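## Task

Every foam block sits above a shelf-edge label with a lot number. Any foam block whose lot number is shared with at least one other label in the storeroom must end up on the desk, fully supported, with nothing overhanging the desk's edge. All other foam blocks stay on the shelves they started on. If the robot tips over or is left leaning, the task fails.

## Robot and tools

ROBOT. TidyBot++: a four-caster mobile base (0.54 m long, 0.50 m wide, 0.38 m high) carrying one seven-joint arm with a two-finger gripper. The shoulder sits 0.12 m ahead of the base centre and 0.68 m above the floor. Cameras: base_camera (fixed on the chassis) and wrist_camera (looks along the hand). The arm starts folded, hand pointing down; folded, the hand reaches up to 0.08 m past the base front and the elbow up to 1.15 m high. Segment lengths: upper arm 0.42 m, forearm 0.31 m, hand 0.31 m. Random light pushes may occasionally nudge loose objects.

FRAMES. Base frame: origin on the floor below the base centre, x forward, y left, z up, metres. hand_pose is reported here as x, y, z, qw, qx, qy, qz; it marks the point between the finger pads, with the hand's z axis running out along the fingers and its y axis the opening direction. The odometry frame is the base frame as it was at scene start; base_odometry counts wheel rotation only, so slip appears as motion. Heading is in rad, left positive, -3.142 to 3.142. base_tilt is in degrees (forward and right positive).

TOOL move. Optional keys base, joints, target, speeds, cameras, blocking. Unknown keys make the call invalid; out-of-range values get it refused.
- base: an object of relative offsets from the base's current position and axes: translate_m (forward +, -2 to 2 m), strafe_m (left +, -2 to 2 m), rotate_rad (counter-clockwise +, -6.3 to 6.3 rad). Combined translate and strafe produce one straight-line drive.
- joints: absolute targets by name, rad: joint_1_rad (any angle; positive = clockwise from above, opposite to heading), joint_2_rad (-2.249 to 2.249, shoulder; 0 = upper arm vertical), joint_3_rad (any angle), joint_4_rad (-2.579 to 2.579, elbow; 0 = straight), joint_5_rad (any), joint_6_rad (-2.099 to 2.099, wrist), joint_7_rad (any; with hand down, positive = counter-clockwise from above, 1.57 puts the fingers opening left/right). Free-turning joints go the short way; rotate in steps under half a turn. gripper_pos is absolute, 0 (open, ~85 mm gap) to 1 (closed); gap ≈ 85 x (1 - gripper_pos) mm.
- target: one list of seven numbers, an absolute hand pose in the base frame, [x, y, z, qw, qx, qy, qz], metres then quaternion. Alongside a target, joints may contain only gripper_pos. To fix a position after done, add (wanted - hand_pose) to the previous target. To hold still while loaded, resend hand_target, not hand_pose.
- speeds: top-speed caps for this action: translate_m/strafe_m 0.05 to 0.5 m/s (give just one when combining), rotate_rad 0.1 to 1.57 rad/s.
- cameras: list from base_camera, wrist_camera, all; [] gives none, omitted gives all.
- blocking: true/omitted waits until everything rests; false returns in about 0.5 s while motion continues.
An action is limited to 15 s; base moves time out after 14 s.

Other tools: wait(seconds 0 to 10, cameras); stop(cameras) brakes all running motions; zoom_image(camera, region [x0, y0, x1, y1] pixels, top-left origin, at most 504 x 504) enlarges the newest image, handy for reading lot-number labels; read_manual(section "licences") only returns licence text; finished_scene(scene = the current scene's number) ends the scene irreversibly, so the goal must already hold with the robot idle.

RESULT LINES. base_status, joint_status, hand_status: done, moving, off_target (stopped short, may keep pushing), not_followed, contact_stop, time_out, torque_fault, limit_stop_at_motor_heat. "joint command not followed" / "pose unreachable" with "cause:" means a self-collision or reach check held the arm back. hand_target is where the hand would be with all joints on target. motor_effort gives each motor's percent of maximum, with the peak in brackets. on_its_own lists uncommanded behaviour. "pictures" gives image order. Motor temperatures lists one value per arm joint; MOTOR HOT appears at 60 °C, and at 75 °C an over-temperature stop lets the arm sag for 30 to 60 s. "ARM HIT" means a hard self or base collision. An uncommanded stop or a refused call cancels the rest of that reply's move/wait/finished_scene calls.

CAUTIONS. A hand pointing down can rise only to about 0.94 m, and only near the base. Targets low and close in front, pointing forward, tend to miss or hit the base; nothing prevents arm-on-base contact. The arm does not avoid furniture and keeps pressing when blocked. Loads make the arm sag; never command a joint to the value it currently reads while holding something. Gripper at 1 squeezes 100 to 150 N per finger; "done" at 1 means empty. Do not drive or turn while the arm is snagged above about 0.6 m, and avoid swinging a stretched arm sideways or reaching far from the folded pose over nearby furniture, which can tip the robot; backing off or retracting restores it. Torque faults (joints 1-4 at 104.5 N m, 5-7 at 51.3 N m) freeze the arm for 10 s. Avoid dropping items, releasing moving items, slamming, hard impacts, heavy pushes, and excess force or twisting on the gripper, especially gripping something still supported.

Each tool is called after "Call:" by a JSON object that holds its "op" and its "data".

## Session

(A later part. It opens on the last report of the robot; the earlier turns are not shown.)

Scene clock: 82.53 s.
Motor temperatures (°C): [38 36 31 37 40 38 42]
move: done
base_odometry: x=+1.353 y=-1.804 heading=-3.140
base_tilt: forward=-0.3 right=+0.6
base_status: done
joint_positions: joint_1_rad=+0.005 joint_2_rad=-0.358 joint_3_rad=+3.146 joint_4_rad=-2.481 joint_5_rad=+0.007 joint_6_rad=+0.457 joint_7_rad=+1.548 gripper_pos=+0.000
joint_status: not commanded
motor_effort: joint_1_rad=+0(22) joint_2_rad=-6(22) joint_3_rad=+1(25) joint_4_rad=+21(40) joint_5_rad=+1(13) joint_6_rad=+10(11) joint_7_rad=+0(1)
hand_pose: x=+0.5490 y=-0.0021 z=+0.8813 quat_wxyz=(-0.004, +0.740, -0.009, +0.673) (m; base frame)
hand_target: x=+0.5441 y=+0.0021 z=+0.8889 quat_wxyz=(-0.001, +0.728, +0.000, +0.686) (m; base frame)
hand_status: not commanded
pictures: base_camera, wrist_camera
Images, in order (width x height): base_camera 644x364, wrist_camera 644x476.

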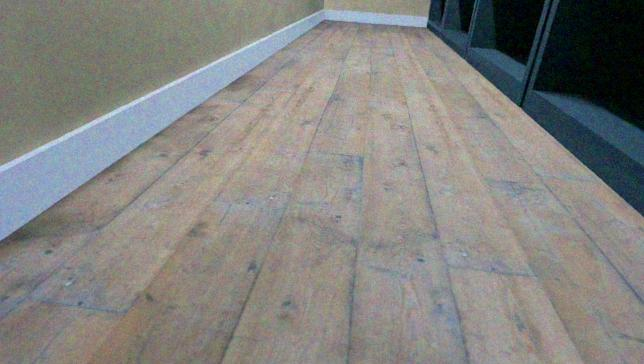

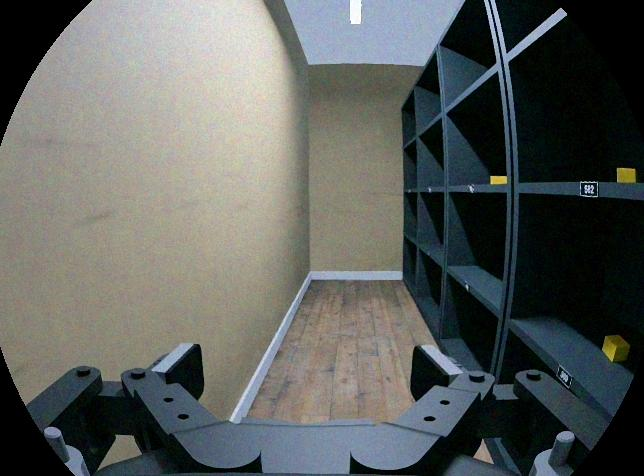

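Call:
{"op": "move", "data": {"joints": {"joint_1_rad":0.6}}}

Call:
{"op": "zoom_image", "data": {"camera": "wrist_camera", "region": [200, 130, 400, 330]}}

Call:
{"op": "zoom_image", "data": {"camera": "wrist_camera", "region": [380, 150, 580, 350]}}

Call:
{"op": "move", "data": {"base": {"translate_m":0.7}}}

Call:
{"op": "zoom_image", "data": {"camera": "wrist_camera", "region": [200, 130, 400, 330]}}

Call:
{"op": "move", "data": {"base": {"translate_m":0.7}}}

Call:
{"op": "zoom_image", "data": {"camera": "wrist_camera", "region": [200, 130, 400, 330]}}

Scene clock: 85.03 s.
Motor temperatures (°C): [38 36 31 37 40 38 42]
move: done
base_odometry: x=+1.353 y=-1.804 heading=-3.140
base_tilt: forward=-0.3 right=+0.6
base_status: not commanded
joint_positions: joint_1_rad=+0.582 joint_2_rad=-0.358 joint_3_rad=+3.146 joint_4_rad=-2.481 joint_5_rad=+0.007 joint_6_rad=+0.457 joint_7_rad=+1.548 gripper_pos=+0.000
joint_status: all done
motor_effort: joint_1_rad=-1(2) joint_2_rad=-7(8) joint_3_rad=+1(1) joint_4_rad=+20(21) joint_5_rad=+1(1) joint_6_rad=+8(10) joint_7_rad=+0(1)
hand_pose: x=+0.4784 y=-0.2360 z=+0.8813 quat_wxyz=(+0.187, +0.707, -0.219, +0.646) (m; base frame)
hand_target: x=+0.4710 y=-0.2383 z=+0.8889 quat_wxyz=(+0.202, +0.695, -0.215, +0.655) (m; base frame)
hand_status: not commanded
pictures: base_camera, wrist_camera
Images, in order (width x height): base_camera 644x364, wrist_camera 644x476.

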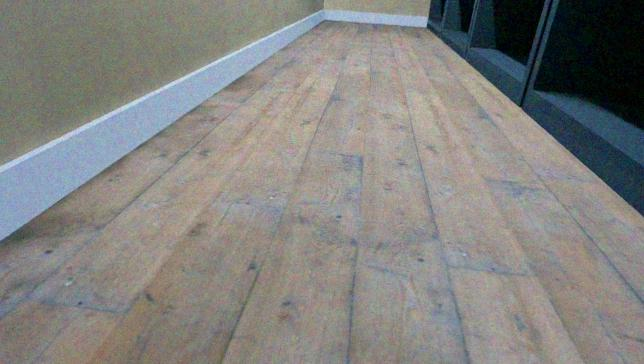

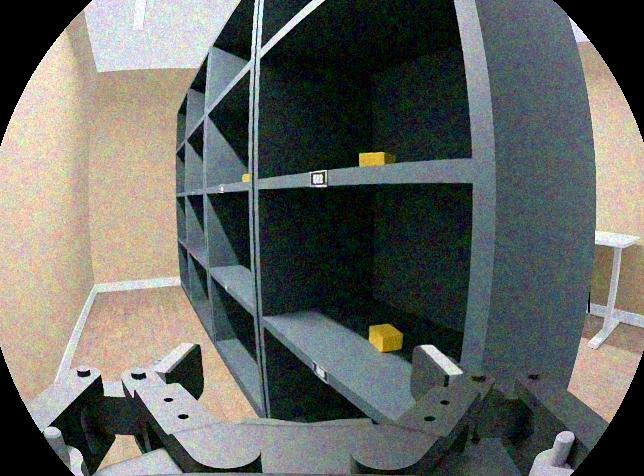

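Scaled by 2.520.

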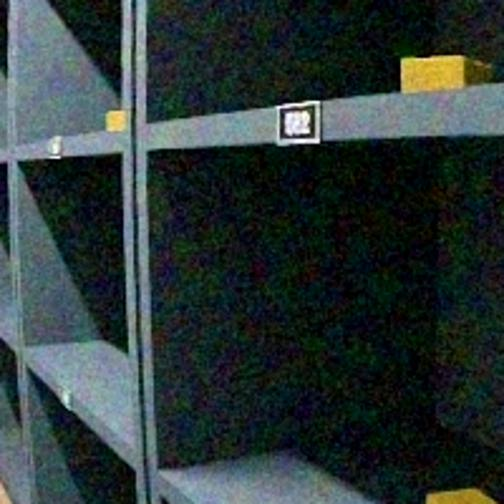

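Scaled by 2.520.

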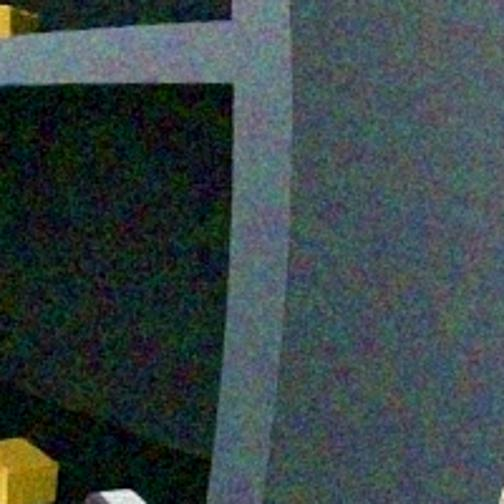

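Scene clock: 87.80 s.
Motor temperatures (°C): [38 36 30 37 40 38 42]
move: done
base_odometry: x=+0.653 y=-1.805 heading=-3.140
base_tilt: forward=-0.4 right=+0.6
base_status: done
joint_positions: joint_1_rad=+0.583 joint_2_rad=-0.363 joint_3_rad=+3.146 joint_4_rad=-2.481 joint_5_rad=+0.007 joint_6_rad=+0.457 joint_7_rad=+1.548 gripper_pos=+0.000
joint_status: not commanded
motor_effort: joint_1_rad=+0(1) joint_2_rad=-6(9) joint_3_rad=+0(1) joint_4_rad=+21(21) joint_5_rad=+1(1) joint_6_rad=+9(10) joint_7_rad=+0(1)
hand_pose: x=+0.4774 y=-0.2360 z=+0.8833 quat_wxyz=(+0.188, +0.705, -0.219, +0.648) (m; base frame)
hand_target: x=+0.4710 y=-0.2383 z=+0.8889 quat_wxyz=(+0.202, +0.695, -0.215, +0.655) (m; base frame)
hand_status: not commanded
pictures: base_camera, wrist_camera
Images, in order (width x height): base_camera 644x364, wrist_camera 644x476.

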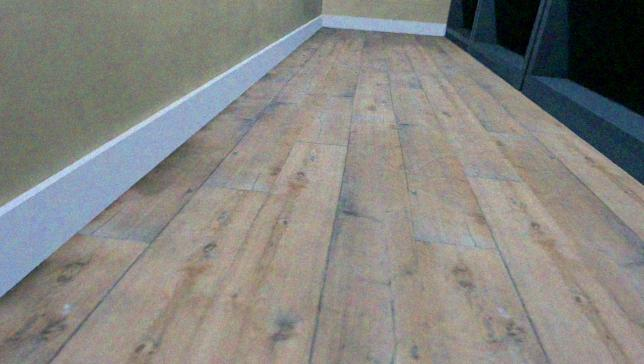

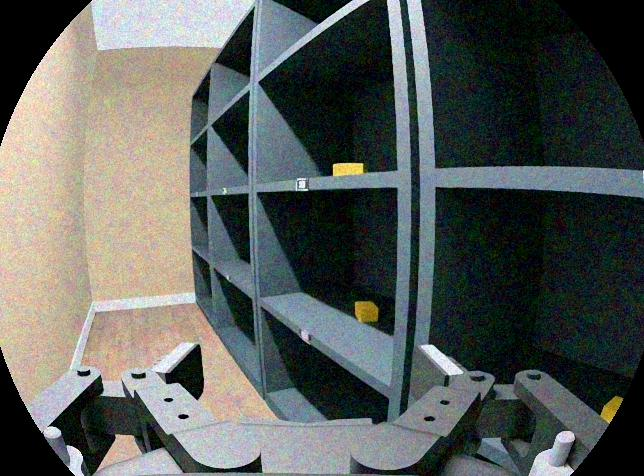

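Scaled by 2.520.

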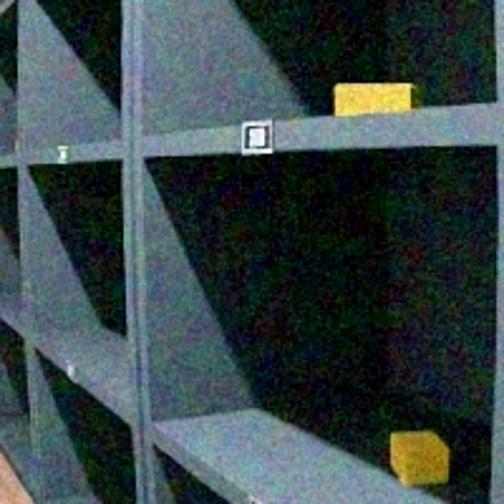

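Scene clock: 90.57 s.
Motor temperatures (°C): [38 36 30 37 40 38 42]
move: done
base_odometry: x=-0.047 y=-1.806 heading=-3.142
base_tilt: forward=-0.3 right=+0.6
base_status: done
joint_positions: joint_1_rad=+0.583 joint_2_rad=-0.365 joint_3_rad=+3.146 joint_4_rad=-2.481 joint_5_rad=+0.007 joint_6_rad=+0.457 joint_7_rad=+1.548 gripper_pos=+0.000
joint_status: not commanded
motor_effort: joint_1_rad=+0(1) joint_2_rad=-7(8) joint_3_rad=+1(1) joint_4_rad=+20(21) joint_5_rad=+1(1) joint_6_rad=+9(10) joint_7_rad=+0(1)
hand_pose: x=+0.4769 y=-0.2358 z=+0.8843 quat_wxyz=(+0.188, +0.704, -0.219, +0.648) (m; base frame)
hand_target: x=+0.4710 y=-0.2383 z=+0.8889 quat_wxyz=(+0.202, +0.695, -0.215, +0.655) (m; base frame)
hand_status: not commanded
pictures: base_camera, wrist_camera
Images, in order (width x height): base_camera 644x364, wrist_camera 644x476.

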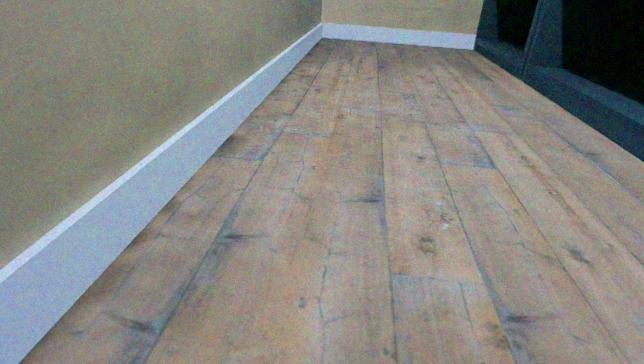

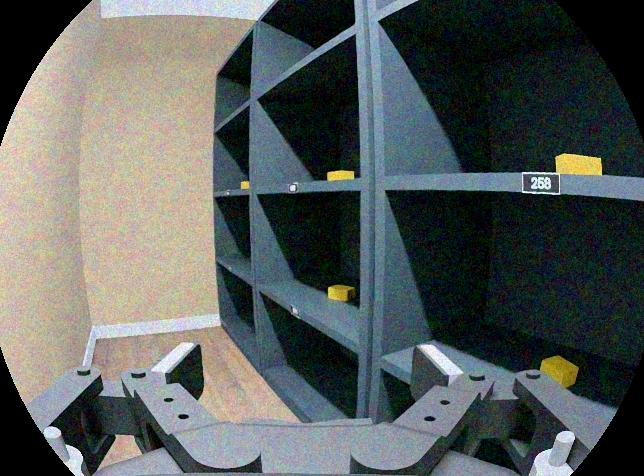

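Scaled by 2.520.

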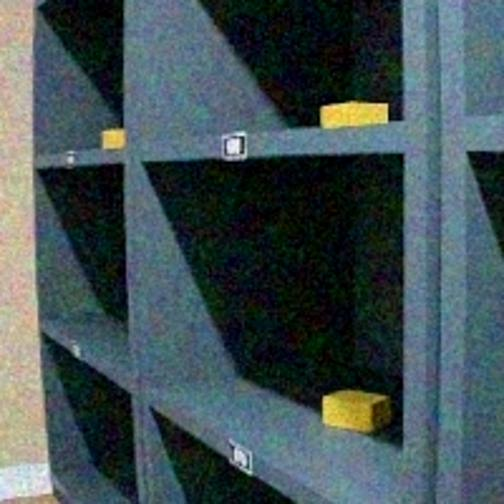

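Call:
{"op": "move", "data": {"base": {"strafe_m":-0.03}, "joints": {"joint_1_rad":1.25,"joint_6_rad":0.15}}}

Call:
{"op": "move", "data": {"base": {"translate_m":0.8}}}

Call:
{"op": "move", "data": {"base": {"translate_m":0.8,"strafe_m":-0.03}}}

Scene clock: 93.00 s.
Motor temperatures (°C): [38 36 30 37 40 38 42]
move: done
base_odometry: x=-0.047 y=-1.776 heading=-3.141
base_tilt: forward=-0.4 right=+0.6
base_status: done
joint_positions: joint_1_rad=+1.231 joint_2_rad=-0.366 joint_3_rad=+3.146 joint_4_rad=-2.481 joint_5_rad=+0.007 joint_6_rad=+0.201 joint_7_rad=+1.548 gripper_pos=+0.000
joint_status: all done
motor_effort: joint_1_rad=-1(2) joint_2_rad=-6(8) joint_3_rad=+1(2) joint_4_rad=+19(21) joint_5_rad=+1(1) joint_6_rad=+9(10) joint_7_rad=+0(1)
hand_pose: x=+0.2560 y=-0.3880 z=+0.8070 quat_wxyz=(+0.329, +0.663, -0.479, +0.473) (m; base frame)
hand_target: x=+0.2470 y=-0.3789 z=+0.7835 quat_wxyz=(+0.321, +0.678, -0.489, +0.445) (m; base frame)
hand_status: not commanded
pictures: base_camera, wrist_camera
Images, in order (width x height): base_camera 644x364, wrist_camera 644x476.

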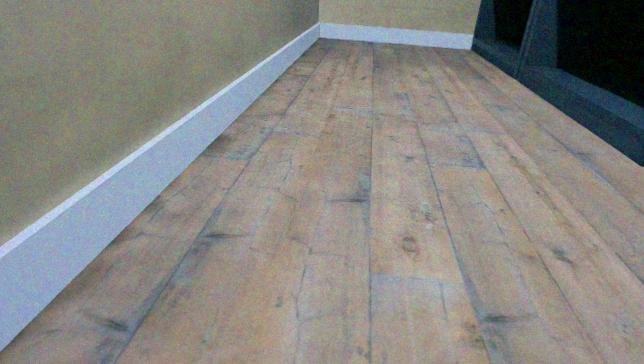

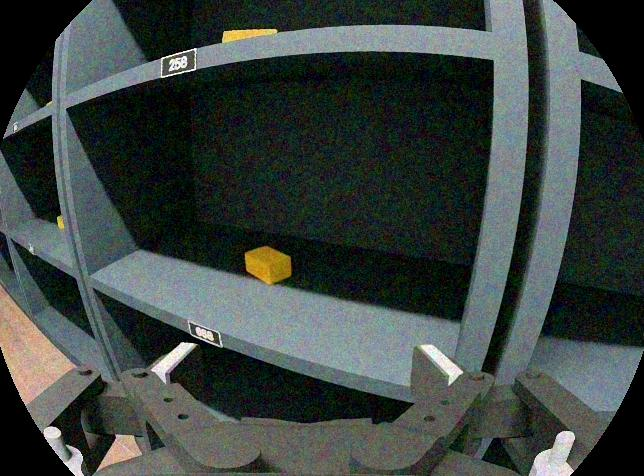

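Scene clock: 98.23 s.
Motor temperatures (°C): [38 36 30 37 40 38 42]
move: time_out
base_odometry: x=-0.845 y=-1.776 heading=+3.139
base_tilt: forward=-0.3 right=+0.6
base_status: translate_m time_out (by the wheels' count: +0.798 of +0.800)
joint_positions: joint_1_rad=+1.233 joint_2_rad=-0.368 joint_3_rad=+3.144 joint_4_rad=-2.482 joint_5_rad=+0.007 joint_6_rad=+0.196 joint_7_rad=+1.548 gripper_pos=+0.000
joint_status: not commanded
motor_effort: joint_1_rad=-1(1) joint_2_rad=-6(10) joint_3_rad=+0(3) joint_4_rad=+20(21) joint_5_rad=+1(1) joint_6_rad=+8(9) joint_7_rad=+0(1)
hand_pose: x=+0.2554 y=-0.3872 z=+0.8061 quat_wxyz=(+0.328, +0.663, -0.480, +0.471) (m; base frame)
hand_target: x=+0.2470 y=-0.3789 z=+0.7835 quat_wxyz=(+0.321, +0.678, -0.489, +0.445) (m; base frame)
hand_status: not commanded
pictures: base_camera, wrist_camera
Images, in order (width x height): base_camera 644x364, wrist_camera 644x476.

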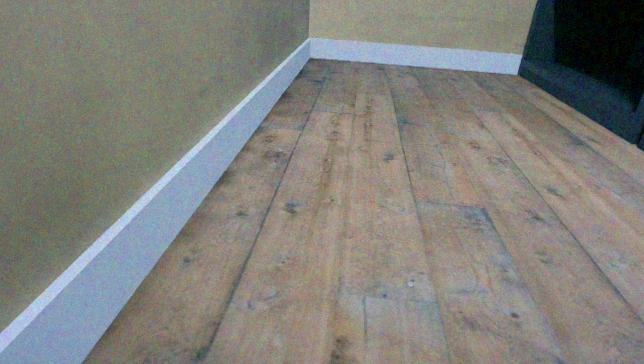

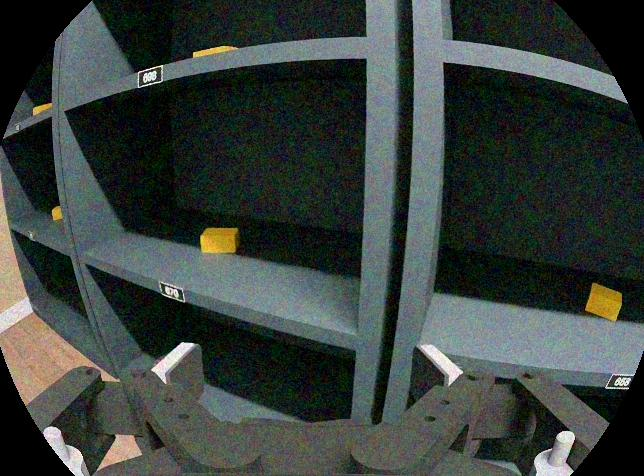

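not run: a stop that you did not command came earlier in this reply.

Call:
{"op": "zoom_image", "data": {"camera": "wrist_camera", "region": [130, 62, 180, 92]}}

Call:
{"op": "zoom_image", "data": {"camera": "wrist_camera", "region": [148, 277, 198, 307]}}

Call:
{"op": "zoom_image", "data": {"camera": "wrist_camera", "region": [594, 367, 644, 397]}}

Call:
{"op": "move", "data": {"base": {"translate_m":0.6,"strafe_m":-0.04}}}

Scaled by 10.080.

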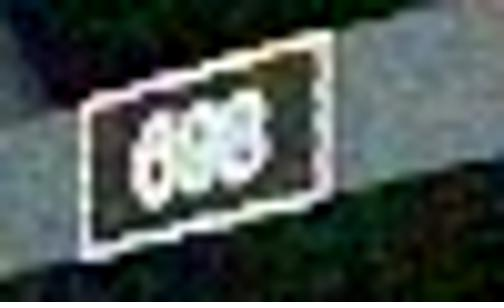

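Scaled by 10.080.

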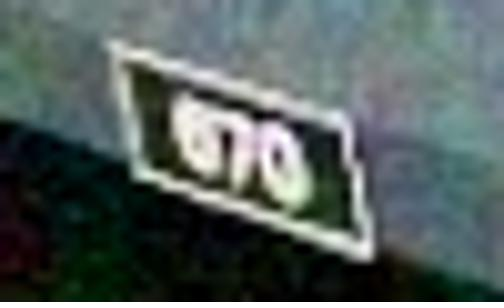

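Scaled by 10.080.

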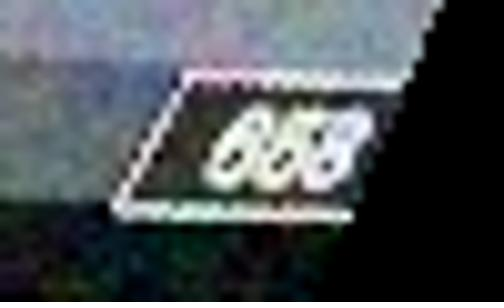

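Scene clock: 103.10 s.
Motor temperatures (°C): [38 36 30 37 40 38 42]
move: time_out
base_odometry: x=-1.443 y=-1.735 heading=+3.138
base_tilt: forward=-0.4 right=+0.6
base_status: translate_m time_out (by the wheels' count: +0.598 of +0.600); strafe_m time_out (by the wheels' count: -0.040 of -0.040)
joint_positions: joint_1_rad=+1.234 joint_2_rad=-0.368 joint_3_rad=+3.144 joint_4_rad=-2.482 joint_5_rad=+0.007 joint_6_rad=+0.195 joint_7_rad=+1.548 gripper_pos=+0.000
joint_status: not commanded
motor_effort: joint_1_rad=-1(1) joint_2_rad=-6(8) joint_3_rad=+1(2) joint_4_rad=+20(21) joint_5_rad=+1(1) joint_6_rad=+8(9) joint_7_rad=+0(1)
hand_pose: x=+0.2552 y=-0.3872 z=+0.8060 quat_wxyz=(+0.328, +0.663, -0.480, +0.471) (m; base frame)
hand_target: x=+0.2470 y=-0.3789 z=+0.7835 quat_wxyz=(+0.321, +0.678, -0.489, +0.445) (m; base frame)
hand_status: not commanded
pictures: base_camera, wrist_camera
Images, in order (width x height): base_camera 644x364, wrist_camera 644x476.

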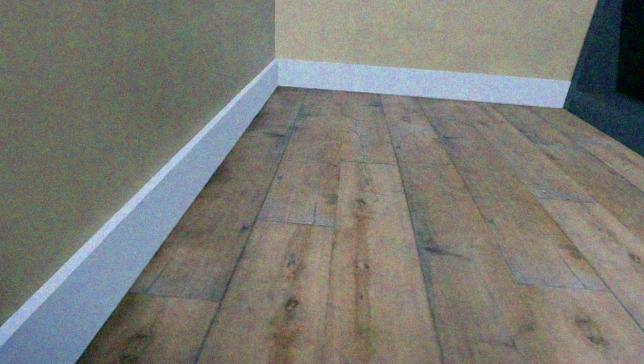

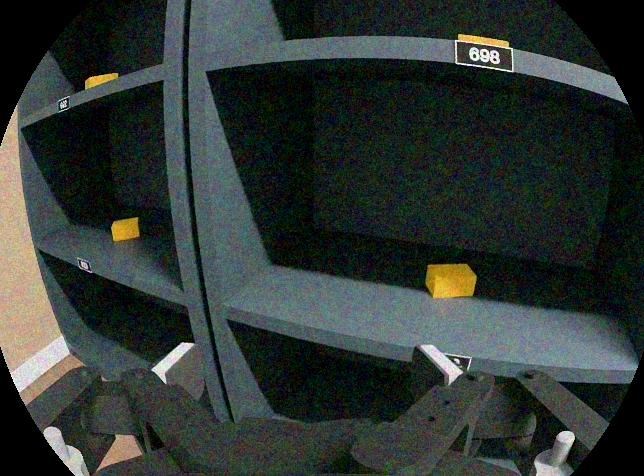

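Call:
{"op": "zoom_image", "data": {"camera": "wrist_camera", "region": [48, 92, 78, 116]}}

Call:
{"op": "move", "data": {"base": {"translate_m":0.4,"strafe_m":-0.03,"rotate_rad":0.01}}}

Call:
{"op": "wait", "data": {"seconds": 0}}

Scaled by 16.800.

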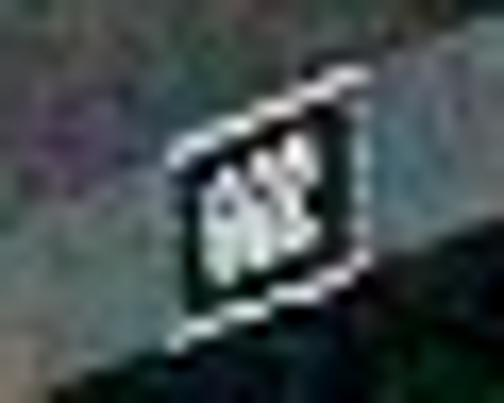

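Scene clock: 105.33 s.
Motor temperatures (°C): [38 36 30 37 40 38 42]
move: done
base_odometry: x=-1.842 y=-1.703 heading=-3.135
base_tilt: forward=-0.3 right=+0.6
base_status: done
joint_positions: joint_1_rad=+1.234 joint_2_rad=-0.368 joint_3_rad=+3.144 joint_4_rad=-2.482 joint_5_rad=+0.007 joint_6_rad=+0.195 joint_7_rad=+1.548 gripper_pos=+0.000
joint_status: not commanded
motor_effort: joint_1_rad=+0(1) joint_2_rad=-6(8) joint_3_rad=+1(2) joint_4_rad=+19(21) joint_5_rad=+1(1) joint_6_rad=+8(9) joint_7_rad=+0(1)
hand_pose: x=+0.2552 y=-0.3872 z=+0.8059 quat_wxyz=(+0.328, +0.663, -0.480, +0.471) (m; base frame)
hand_target: x=+0.2470 y=-0.3789 z=+0.7835 quat_wxyz=(+0.321, +0.678, -0.489, +0.445) (m; base frame)
hand_status: not commanded
pictures: base_camera, wrist_camera
Images, in order (width x height): base_camera 644x364, wrist_camera 644x476.

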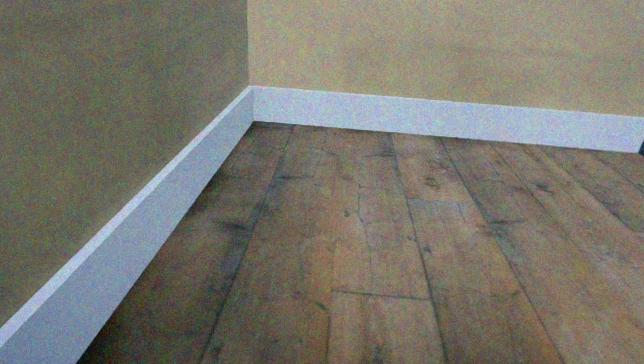

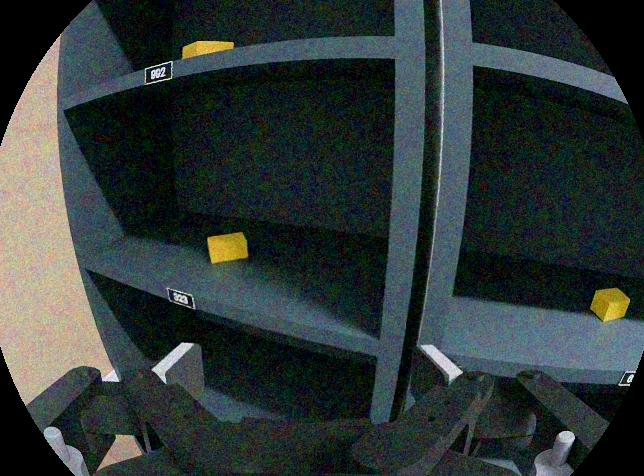

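Scene clock: 105.33 s.
Motor temperatures (°C): [38 36 30 37 40 38 42]
base_odometry: x=-1.842 y=-1.703 heading=-3.135
base_tilt: forward=-0.3 right=+0.6
base_status: done
joint_positions: joint_1_rad=+1.234 joint_2_rad=-0.368 joint_3_rad=+3.144 joint_4_rad=-2.482 joint_5_rad=+0.007 joint_6_rad=+0.195 joint_7_rad=+1.548 gripper_pos=+0.000
joint_status: not commanded
motor_effort: joint_1_rad=+0(1) joint_2_rad=-6(8) joint_3_rad=+1(2) joint_4_rad=+19(21) joint_5_rad=+1(1) joint_6_rad=+8(9) joint_7_rad=+0(1)
hand_pose: x=+0.2552 y=-0.3872 z=+0.8059 quat_wxyz=(+0.328, +0.663, -0.480, +0.471) (m; base frame)
hand_target: x=+0.2470 y=-0.3789 z=+0.7835 quat_wxyz=(+0.321, +0.678, -0.489, +0.445) (m; base frame)
hand_status: not commanded
pictures: base_camera, wrist_camera
Images, in order (width x height): base_camera 644x364, wrist_camera 644x476.

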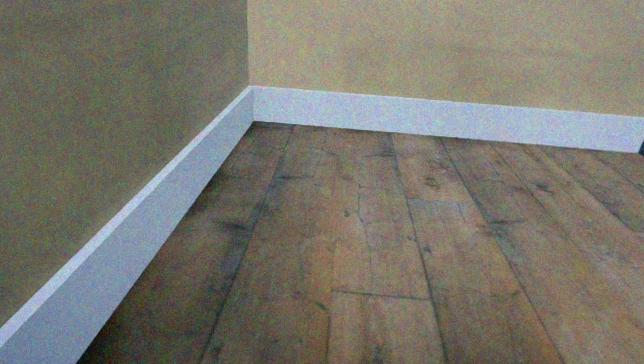

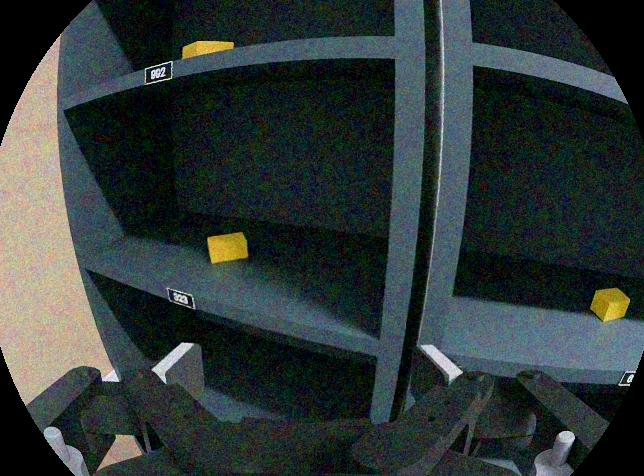

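Call:
{"op": "zoom_image", "data": {"camera": "wrist_camera", "region": [138, 57, 188, 87]}}

Call:
{"op": "zoom_image", "data": {"camera": "wrist_camera", "region": [156, 283, 206, 313]}}

Call:
{"op": "move", "data": {"base": {"translate_m":-0.9}}}

Call:
{"op": "move", "data": {"base": {"translate_m":-1.1}}}

Scaled by 10.080.

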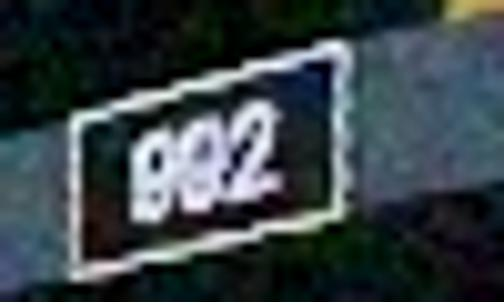

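Scaled by 10.080.

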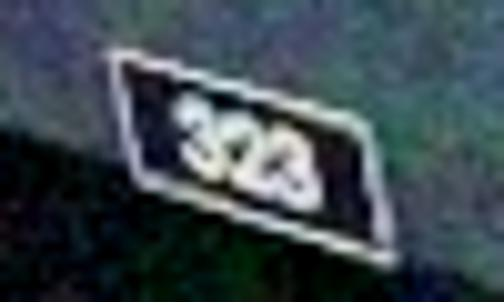

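Scene clock: 108.77 s.
Motor temperatures (°C): [38 36 30 37 40 38 42]
move: done
base_odometry: x=-0.942 y=-1.697 heading=-3.135
base_tilt: forward=-0.4 right=+0.6
base_status: done
joint_positions: joint_1_rad=+1.234 joint_2_rad=-0.369 joint_3_rad=+3.144 joint_4_rad=-2.482 joint_5_rad=+0.007 joint_6_rad=+0.192 joint_7_rad=+1.548 gripper_pos=+0.000
joint_status: not commanded
motor_effort: joint_1_rad=+0(1) joint_2_rad=-6(8) joint_3_rad=+1(2) joint_4_rad=+20(21) joint_5_rad=+1(1) joint_6_rad=+8(9) joint_7_rad=+0(1)
hand_pose: x=+0.2551 y=-0.3868 z=+0.8053 quat_wxyz=(+0.328, +0.664, -0.480, +0.470) (m; base frame)
hand_target: x=+0.2470 y=-0.3789 z=+0.7835 quat_wxyz=(+0.321, +0.678, -0.489, +0.445) (m; base frame)
hand_status: not commanded
pictures: base_camera, wrist_camera
Images, in order (width x height): base_camera 644x364, wrist_camera 644x476.

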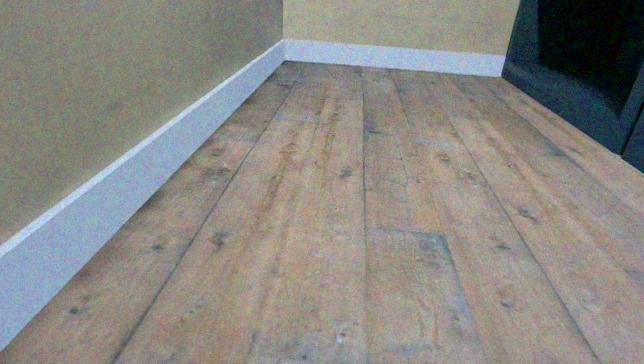

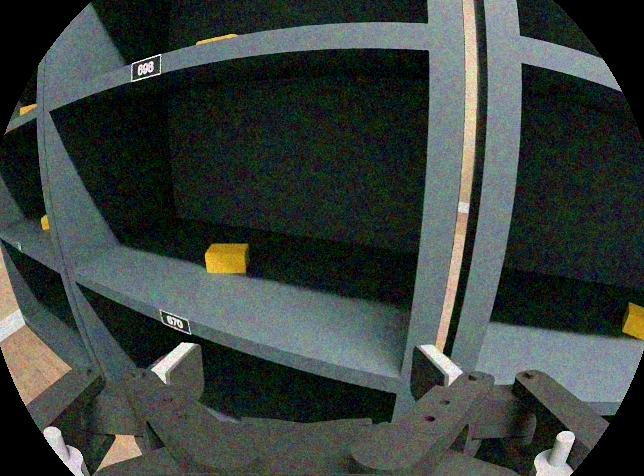

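Scene clock: 112.33 s.
Motor temperatures (°C): [38 36 30 37 40 38 42]
move: done
base_odometry: x=+0.158 y=-1.690 heading=-3.135
base_tilt: forward=-0.4 right=+0.6
base_status: done
joint_positions: joint_1_rad=+1.235 joint_2_rad=-0.369 joint_3_rad=+3.144 joint_4_rad=-2.482 joint_5_rad=+0.007 joint_6_rad=+0.192 joint_7_rad=+1.548 gripper_pos=+0.000
joint_status: not commanded
motor_effort: joint_1_rad=+0(1) joint_2_rad=-6(8) joint_3_rad=+1(2) joint_4_rad=+19(21) joint_5_rad=+1(1) joint_6_rad=+8(9) joint_7_rad=-1(1)
hand_pose: x=+0.2551 y=-0.3868 z=+0.8053 quat_wxyz=(+0.328, +0.664, -0.480, +0.470) (m; base frame)
hand_target: x=+0.2470 y=-0.3789 z=+0.7835 quat_wxyz=(+0.321, +0.678, -0.489, +0.445) (m; base frame)
hand_status: not commanded
pictures: base_camera, wrist_camera
Images, in order (width x height): base_camera 644x364, wrist_camera 644x476.

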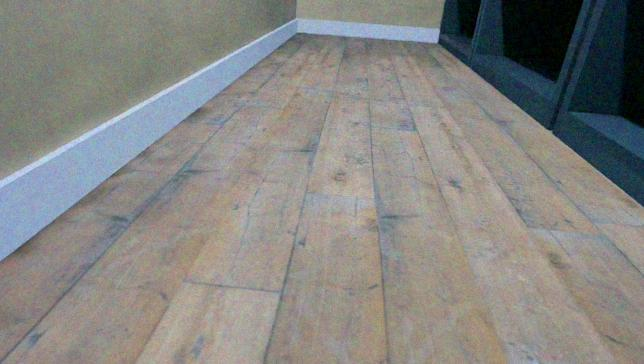

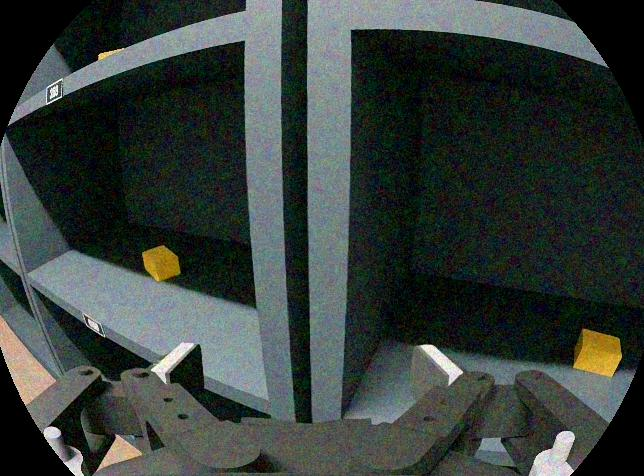

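Call:
{"op": "zoom_image", "data": {"camera": "wrist_camera", "region": [78, 313, 118, 337]}}

Call:
{"op": "move", "data": {"base": {"translate_m":-0.6}}}

Scaled by 12.600.

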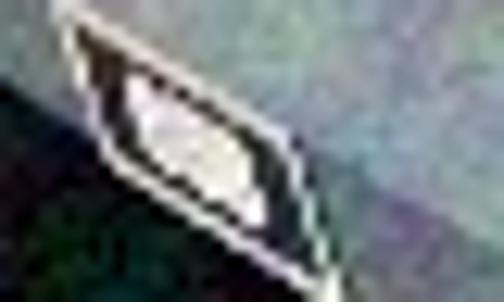

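Scene clock: 115.07 s.
Motor temperatures (°C): [38 36 30 37 40 37 42]
move: done
base_odometry: x=+0.758 y=-1.685 heading=-3.135
base_tilt: forward=-0.4 right=+0.6
base_status: done
joint_positions: joint_1_rad=+1.235 joint_2_rad=-0.369 joint_3_rad=+3.144 joint_4_rad=-2.482 joint_5_rad=+0.007 joint_6_rad=+0.192 joint_7_rad=+1.548 gripper_pos=+0.000
joint_status: not commanded
motor_effort: joint_1_rad=-1(1) joint_2_rad=-6(7) joint_3_rad=+1(2) joint_4_rad=+20(21) joint_5_rad=+1(1) joint_6_rad=+8(9) joint_7_rad=+0(1)
hand_pose: x=+0.2550 y=-0.3868 z=+0.8053 quat_wxyz=(+0.328, +0.664, -0.480, +0.470) (m; base frame)
hand_target: x=+0.2470 y=-0.3789 z=+0.7835 quat_wxyz=(+0.321, +0.678, -0.489, +0.445) (m; base frame)
hand_status: not commanded
pictures: base_camera, wrist_camera
Images, in order (width x height): base_camera 644x364, wrist_camera 644x476.

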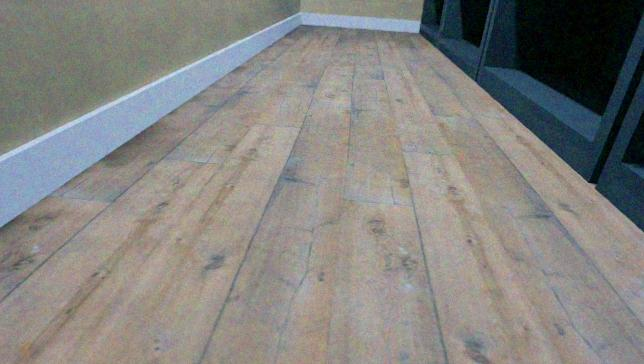

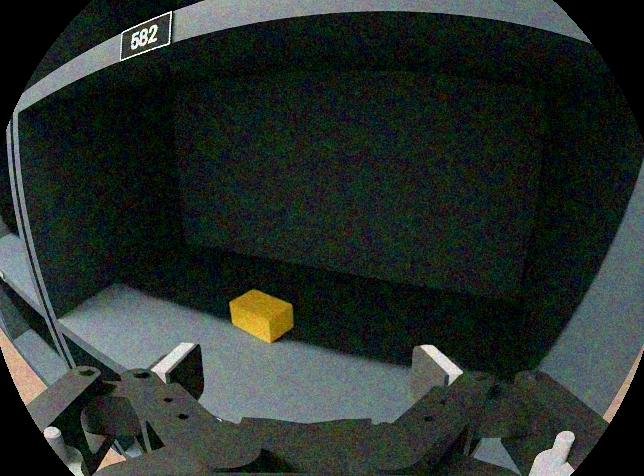

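Need #1 lower and #2 lower labels.

Call:
{"op": "move", "data": {"joints": {"joint_1_rad":0.95}, "base": {"translate_m":-0.25}}}

Call:
{"op": "move", "data": {"base": {"translate_m":0.9}}}

Scene clock: 116.97 s.
Motor temperatures (°C): [38 36 30 37 40 37 42]
move: done
base_odometry: x=+1.008 y=-1.683 heading=-3.134
base_tilt: forward=-0.4 right=+0.6
base_status: done
joint_positions: joint_1_rad=+0.969 joint_2_rad=-0.369 joint_3_rad=+3.144 joint_4_rad=-2.482 joint_5_rad=+0.007 joint_6_rad=+0.192 joint_7_rad=+1.548 gripper_pos=+0.000
joint_status: all done
motor_effort: joint_1_rad=+0(1) joint_2_rad=-7(7) joint_3_rad=+1(2) joint_4_rad=+20(21) joint_5_rad=+1(1) joint_6_rad=+8(9) joint_7_rad=+0(1)
hand_pose: x=+0.3517 y=-0.3376 z=+0.8053 quat_wxyz=(+0.263, +0.722, -0.388, +0.509) (m; base frame)
hand_target: x=+0.3532 y=-0.3241 z=+0.7835 quat_wxyz=(+0.251, +0.744, -0.382, +0.488) (m; base frame)
hand_status: not commanded
pictures: base_camera, wrist_camera
Images, in order (width x height): base_camera 644x364, wrist_camera 644x476.

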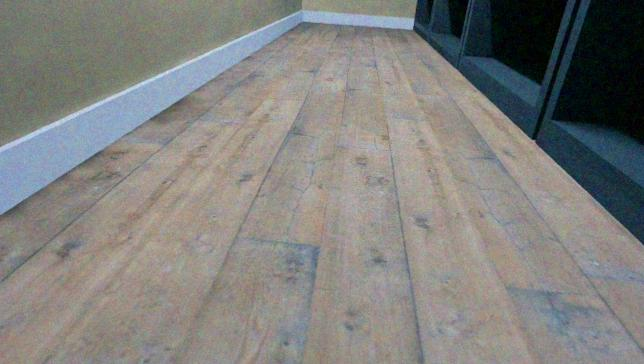

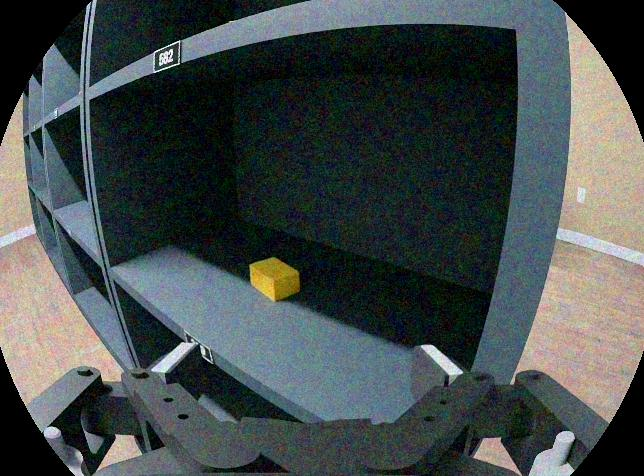

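Scene clock: 120.23 s.
Motor temperatures (°C): [38 36 30 37 40 37 42]
move: done
base_odometry: x=+0.108 y=-1.690 heading=-3.135
base_tilt: forward=-0.3 right=+0.6
base_status: done
joint_positions: joint_1_rad=+0.967 joint_2_rad=-0.370 joint_3_rad=+3.143 joint_4_rad=-2.482 joint_5_rad=+0.007 joint_6_rad=+0.189 joint_7_rad=+1.548 gripper_pos=+0.000
joint_status: not commanded
motor_effort: joint_1_rad=+0(1) joint_2_rad=-6(8) joint_3_rad=+1(2) joint_4_rad=+20(21) joint_5_rad=+1(1) joint_6_rad=+8(9) joint_7_rad=+0(1)
hand_pose: x=+0.3522 y=-0.3366 z=+0.8047 quat_wxyz=(+0.262, +0.723, -0.388, +0.509) (m; base frame)
hand_target: x=+0.3532 y=-0.3241 z=+0.7835 quat_wxyz=(+0.251, +0.744, -0.382, +0.488) (m; base frame)
hand_status: not commanded
pictures: base_camera, wrist_camera
Images, in order (width x height): base_camera 644x364, wrist_camera 644x476.

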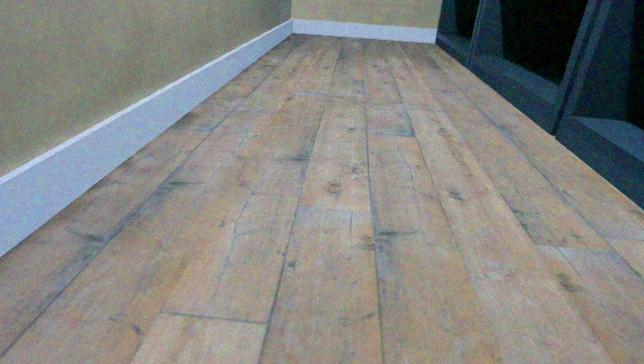

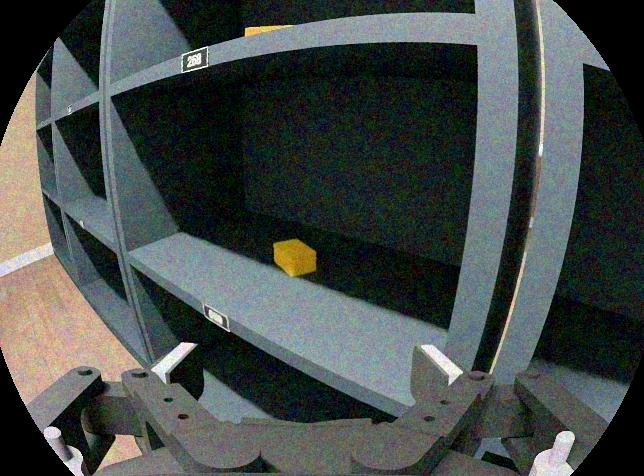

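Call:
{"op": "move", "data": {"base": {"translate_m":0.35}, "joints": {"joint_1_rad":1.3,"joint_6_rad":0.0}}}

Call:
{"op": "zoom_image", "data": {"camera": "wrist_camera", "region": [200, 200, 400, 400]}}

Call:
{"op": "move", "data": {"base": {"translate_m":-0.8}}}

Call:
{"op": "zoom_image", "data": {"camera": "wrist_camera", "region": [200, 200, 400, 400]}}

Scene clock: 127.47 s.
Motor temperatures (°C): [38 36 30 37 40 37 42]
move: done
base_odometry: x=-0.242 y=-1.692 heading=-3.136
base_tilt: forward=-0.3 right=+0.6
base_status: done
joint_positions: joint_1_rad=+1.281 joint_2_rad=-0.370 joint_3_rad=+3.143 joint_4_rad=-2.482 joint_5_rad=+0.007 joint_6_rad=+0.049 joint_7_rad=+1.548 gripper_pos=+0.000
joint_status: all done
motor_effort: joint_1_rad=-1(2) joint_2_rad=-6(7) joint_3_rad=+1(1) joint_4_rad=+19(21) joint_5_rad=+1(1) joint_6_rad=+8(9) joint_7_rad=+0(1)
hand_pose: x=+0.2318 y=-0.3750 z=+0.7649 quat_wxyz=(+0.303, +0.684, -0.519, +0.414) (m; base frame)
hand_target: x=+0.2220 y=-0.3639 z=+0.7422 quat_wxyz=(+0.293, +0.697, -0.529, +0.386) (m; base frame)
hand_status: not commanded
pictures: base_camera, wrist_camera
Images, in order (width x height): base_camera 644x364, wrist_camera 644x476.

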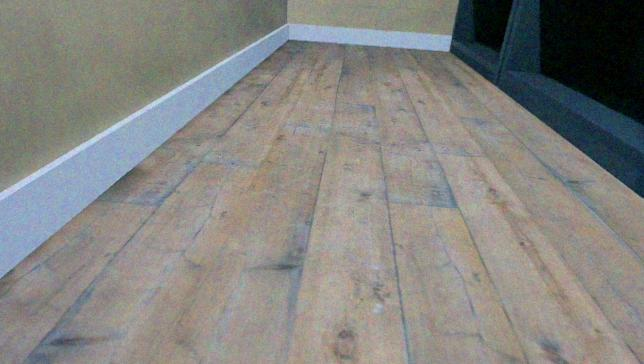

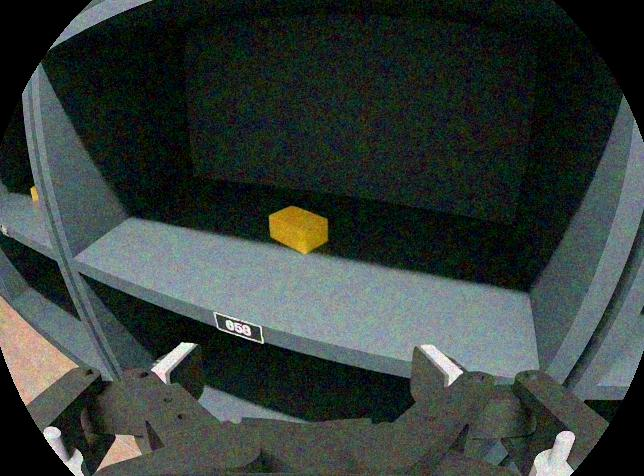

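Scaled by 2.520.

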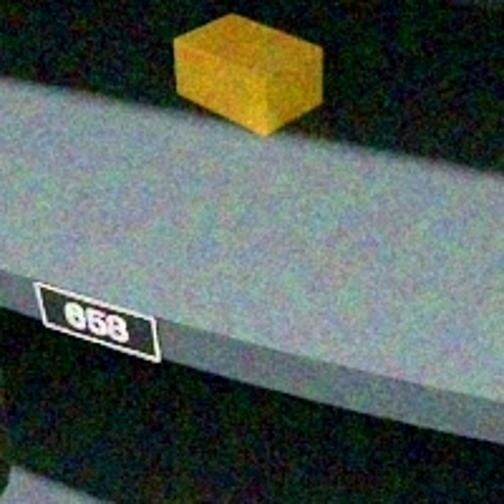

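Scene clock: 130.60 s.
Motor temperatures (°C): [38 36 30 37 40 37 42]
move: done
base_odometry: x=+0.558 y=-1.687 heading=-3.135
base_tilt: forward=-0.4 right=+0.6
base_status: done
joint_positions: joint_1_rad=+1.283 joint_2_rad=-0.371 joint_3_rad=+3.142 joint_4_rad=-2.483 joint_5_rad=+0.007 joint_6_rad=+0.044 joint_7_rad=+1.548 gripper_pos=+0.000
joint_status: not commanded
motor_effort: joint_1_rad=+0(1) joint_2_rad=-6(7) joint_3_rad=+1(2) joint_4_rad=+20(20) joint_5_rad=+0(1) joint_6_rad=+7(9) joint_7_rad=+0(1)
hand_pose: x=+0.2309 y=-0.3742 z=+0.7636 quat_wxyz=(+0.303, +0.684, -0.520, +0.412) (m; base frame)
hand_target: x=+0.2220 y=-0.3639 z=+0.7422 quat_wxyz=(+0.293, +0.697, -0.529, +0.386) (m; base frame)
hand_status: not commanded
pictures: base_camera, wrist_camera
Images, in order (width x height): base_camera 644x364, wrist_camera 644x476.

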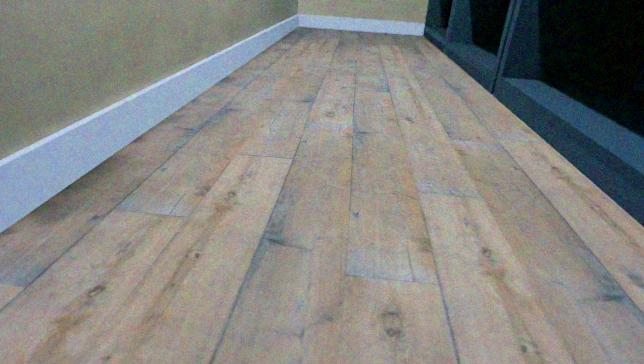

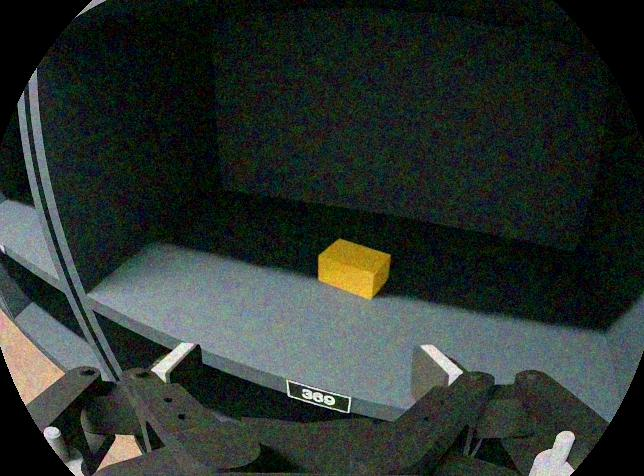

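Scaled by 2.520.

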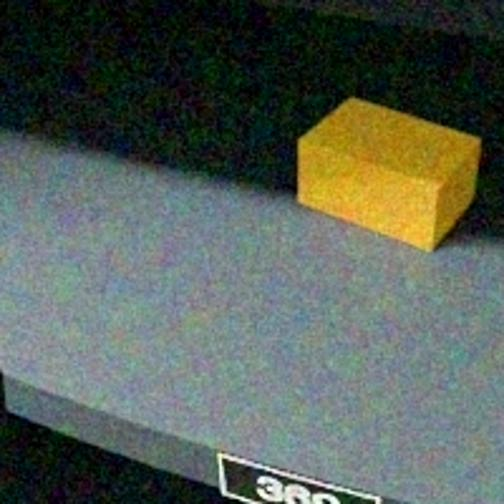

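Call:
{"op": "move", "data": {"base": {"translate_m":1.4}, "joints": {"joint_1_rad":1.25,"joint_6_rad":0.6}, "cameras": ["wrist_camera"]}}

Call:
{"op": "move", "data": {"base": {"translate_m":1.15}}}

Scene clock: 135.23 s.
Motor temperatures (°C): [38 36 30 37 40 37 42]
move: done
base_odometry: x=-0.843 y=-1.695 heading=-3.135
base_tilt: forward=-0.3 right=+0.6
base_status: done
joint_positions: joint_1_rad=+1.265 joint_2_rad=-0.371 joint_3_rad=+3.142 joint_4_rad=-2.486 joint_5_rad=+0.007 joint_6_rad=+0.554 joint_7_rad=+1.548 gripper_pos=+0.000
joint_status: all done
motor_effort: joint_1_rad=+0(2) joint_2_rad=-6(9) joint_3_rad=+1(3) joint_4_rad=+19(23) joint_5_rad=+1(1) joint_6_rad=+9(10) joint_7_rad=+0(1)
hand_pose: x=+0.2500 y=-0.4071 z=+0.9145 quat_wxyz=(+0.414, +0.564, -0.420, +0.578) (m; base frame)
hand_target: x=+0.2551 y=-0.4030 z=+0.9200 quat_wxyz=(+0.422, +0.562, -0.405, +0.585) (m; base frame)
hand_status: not commanded
pictures: wrist_camera
Images, in order (width x height): wrist_camera 644x476.

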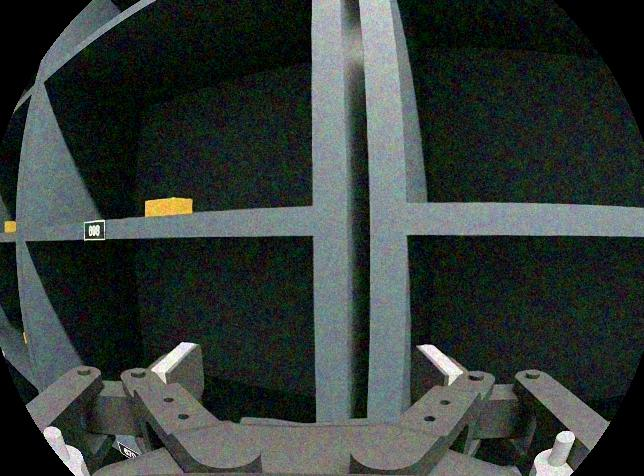

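Scene clock: 138.90 s.
Motor temperatures (°C): [38 36 30 37 40 37 42]
move: done
base_odometry: x=-1.993 y=-1.703 heading=-3.134
base_tilt: forward=-0.3 right=+0.6
base_status: done
joint_positions: joint_1_rad=+1.265 joint_2_rad=-0.371 joint_3_rad=+3.142 joint_4_rad=-2.486 joint_5_rad=+0.007 joint_6_rad=+0.554 joint_7_rad=+1.548 gripper_pos=+0.000
joint_status: not commanded
motor_effort: joint_1_rad=+0(1) joint_2_rad=-5(7) joint_3_rad=+1(2) joint_4_rad=+20(21) joint_5_rad=+1(1) joint_6_rad=+8(9) joint_7_rad=+0(1)
hand_pose: x=+0.2500 y=-0.4071 z=+0.9145 quat_wxyz=(+0.414, +0.564, -0.420, +0.578) (m; base frame)
hand_target: x=+0.2551 y=-0.4030 z=+0.9200 quat_wxyz=(+0.422, +0.562, -0.405, +0.585) (m; base frame)
hand_status: not commanded
pictures: base_camera, wrist_camera
Images, in order (width x height): base_camera 644x364, wrist_camera 644x476.

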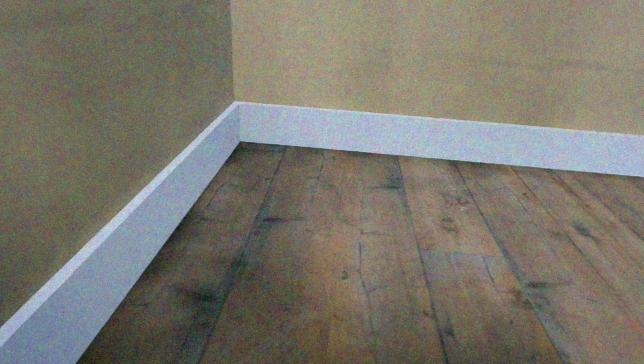

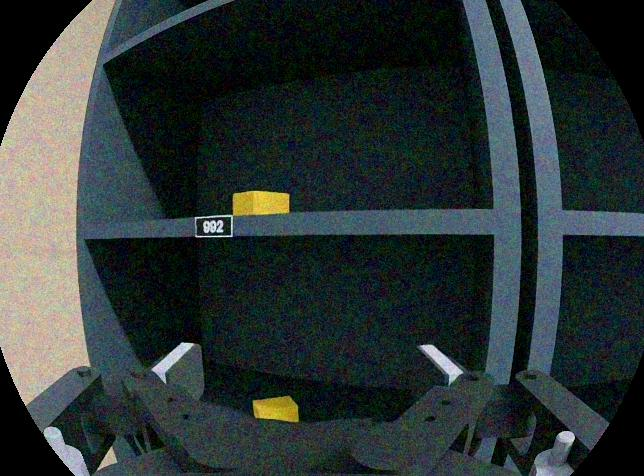

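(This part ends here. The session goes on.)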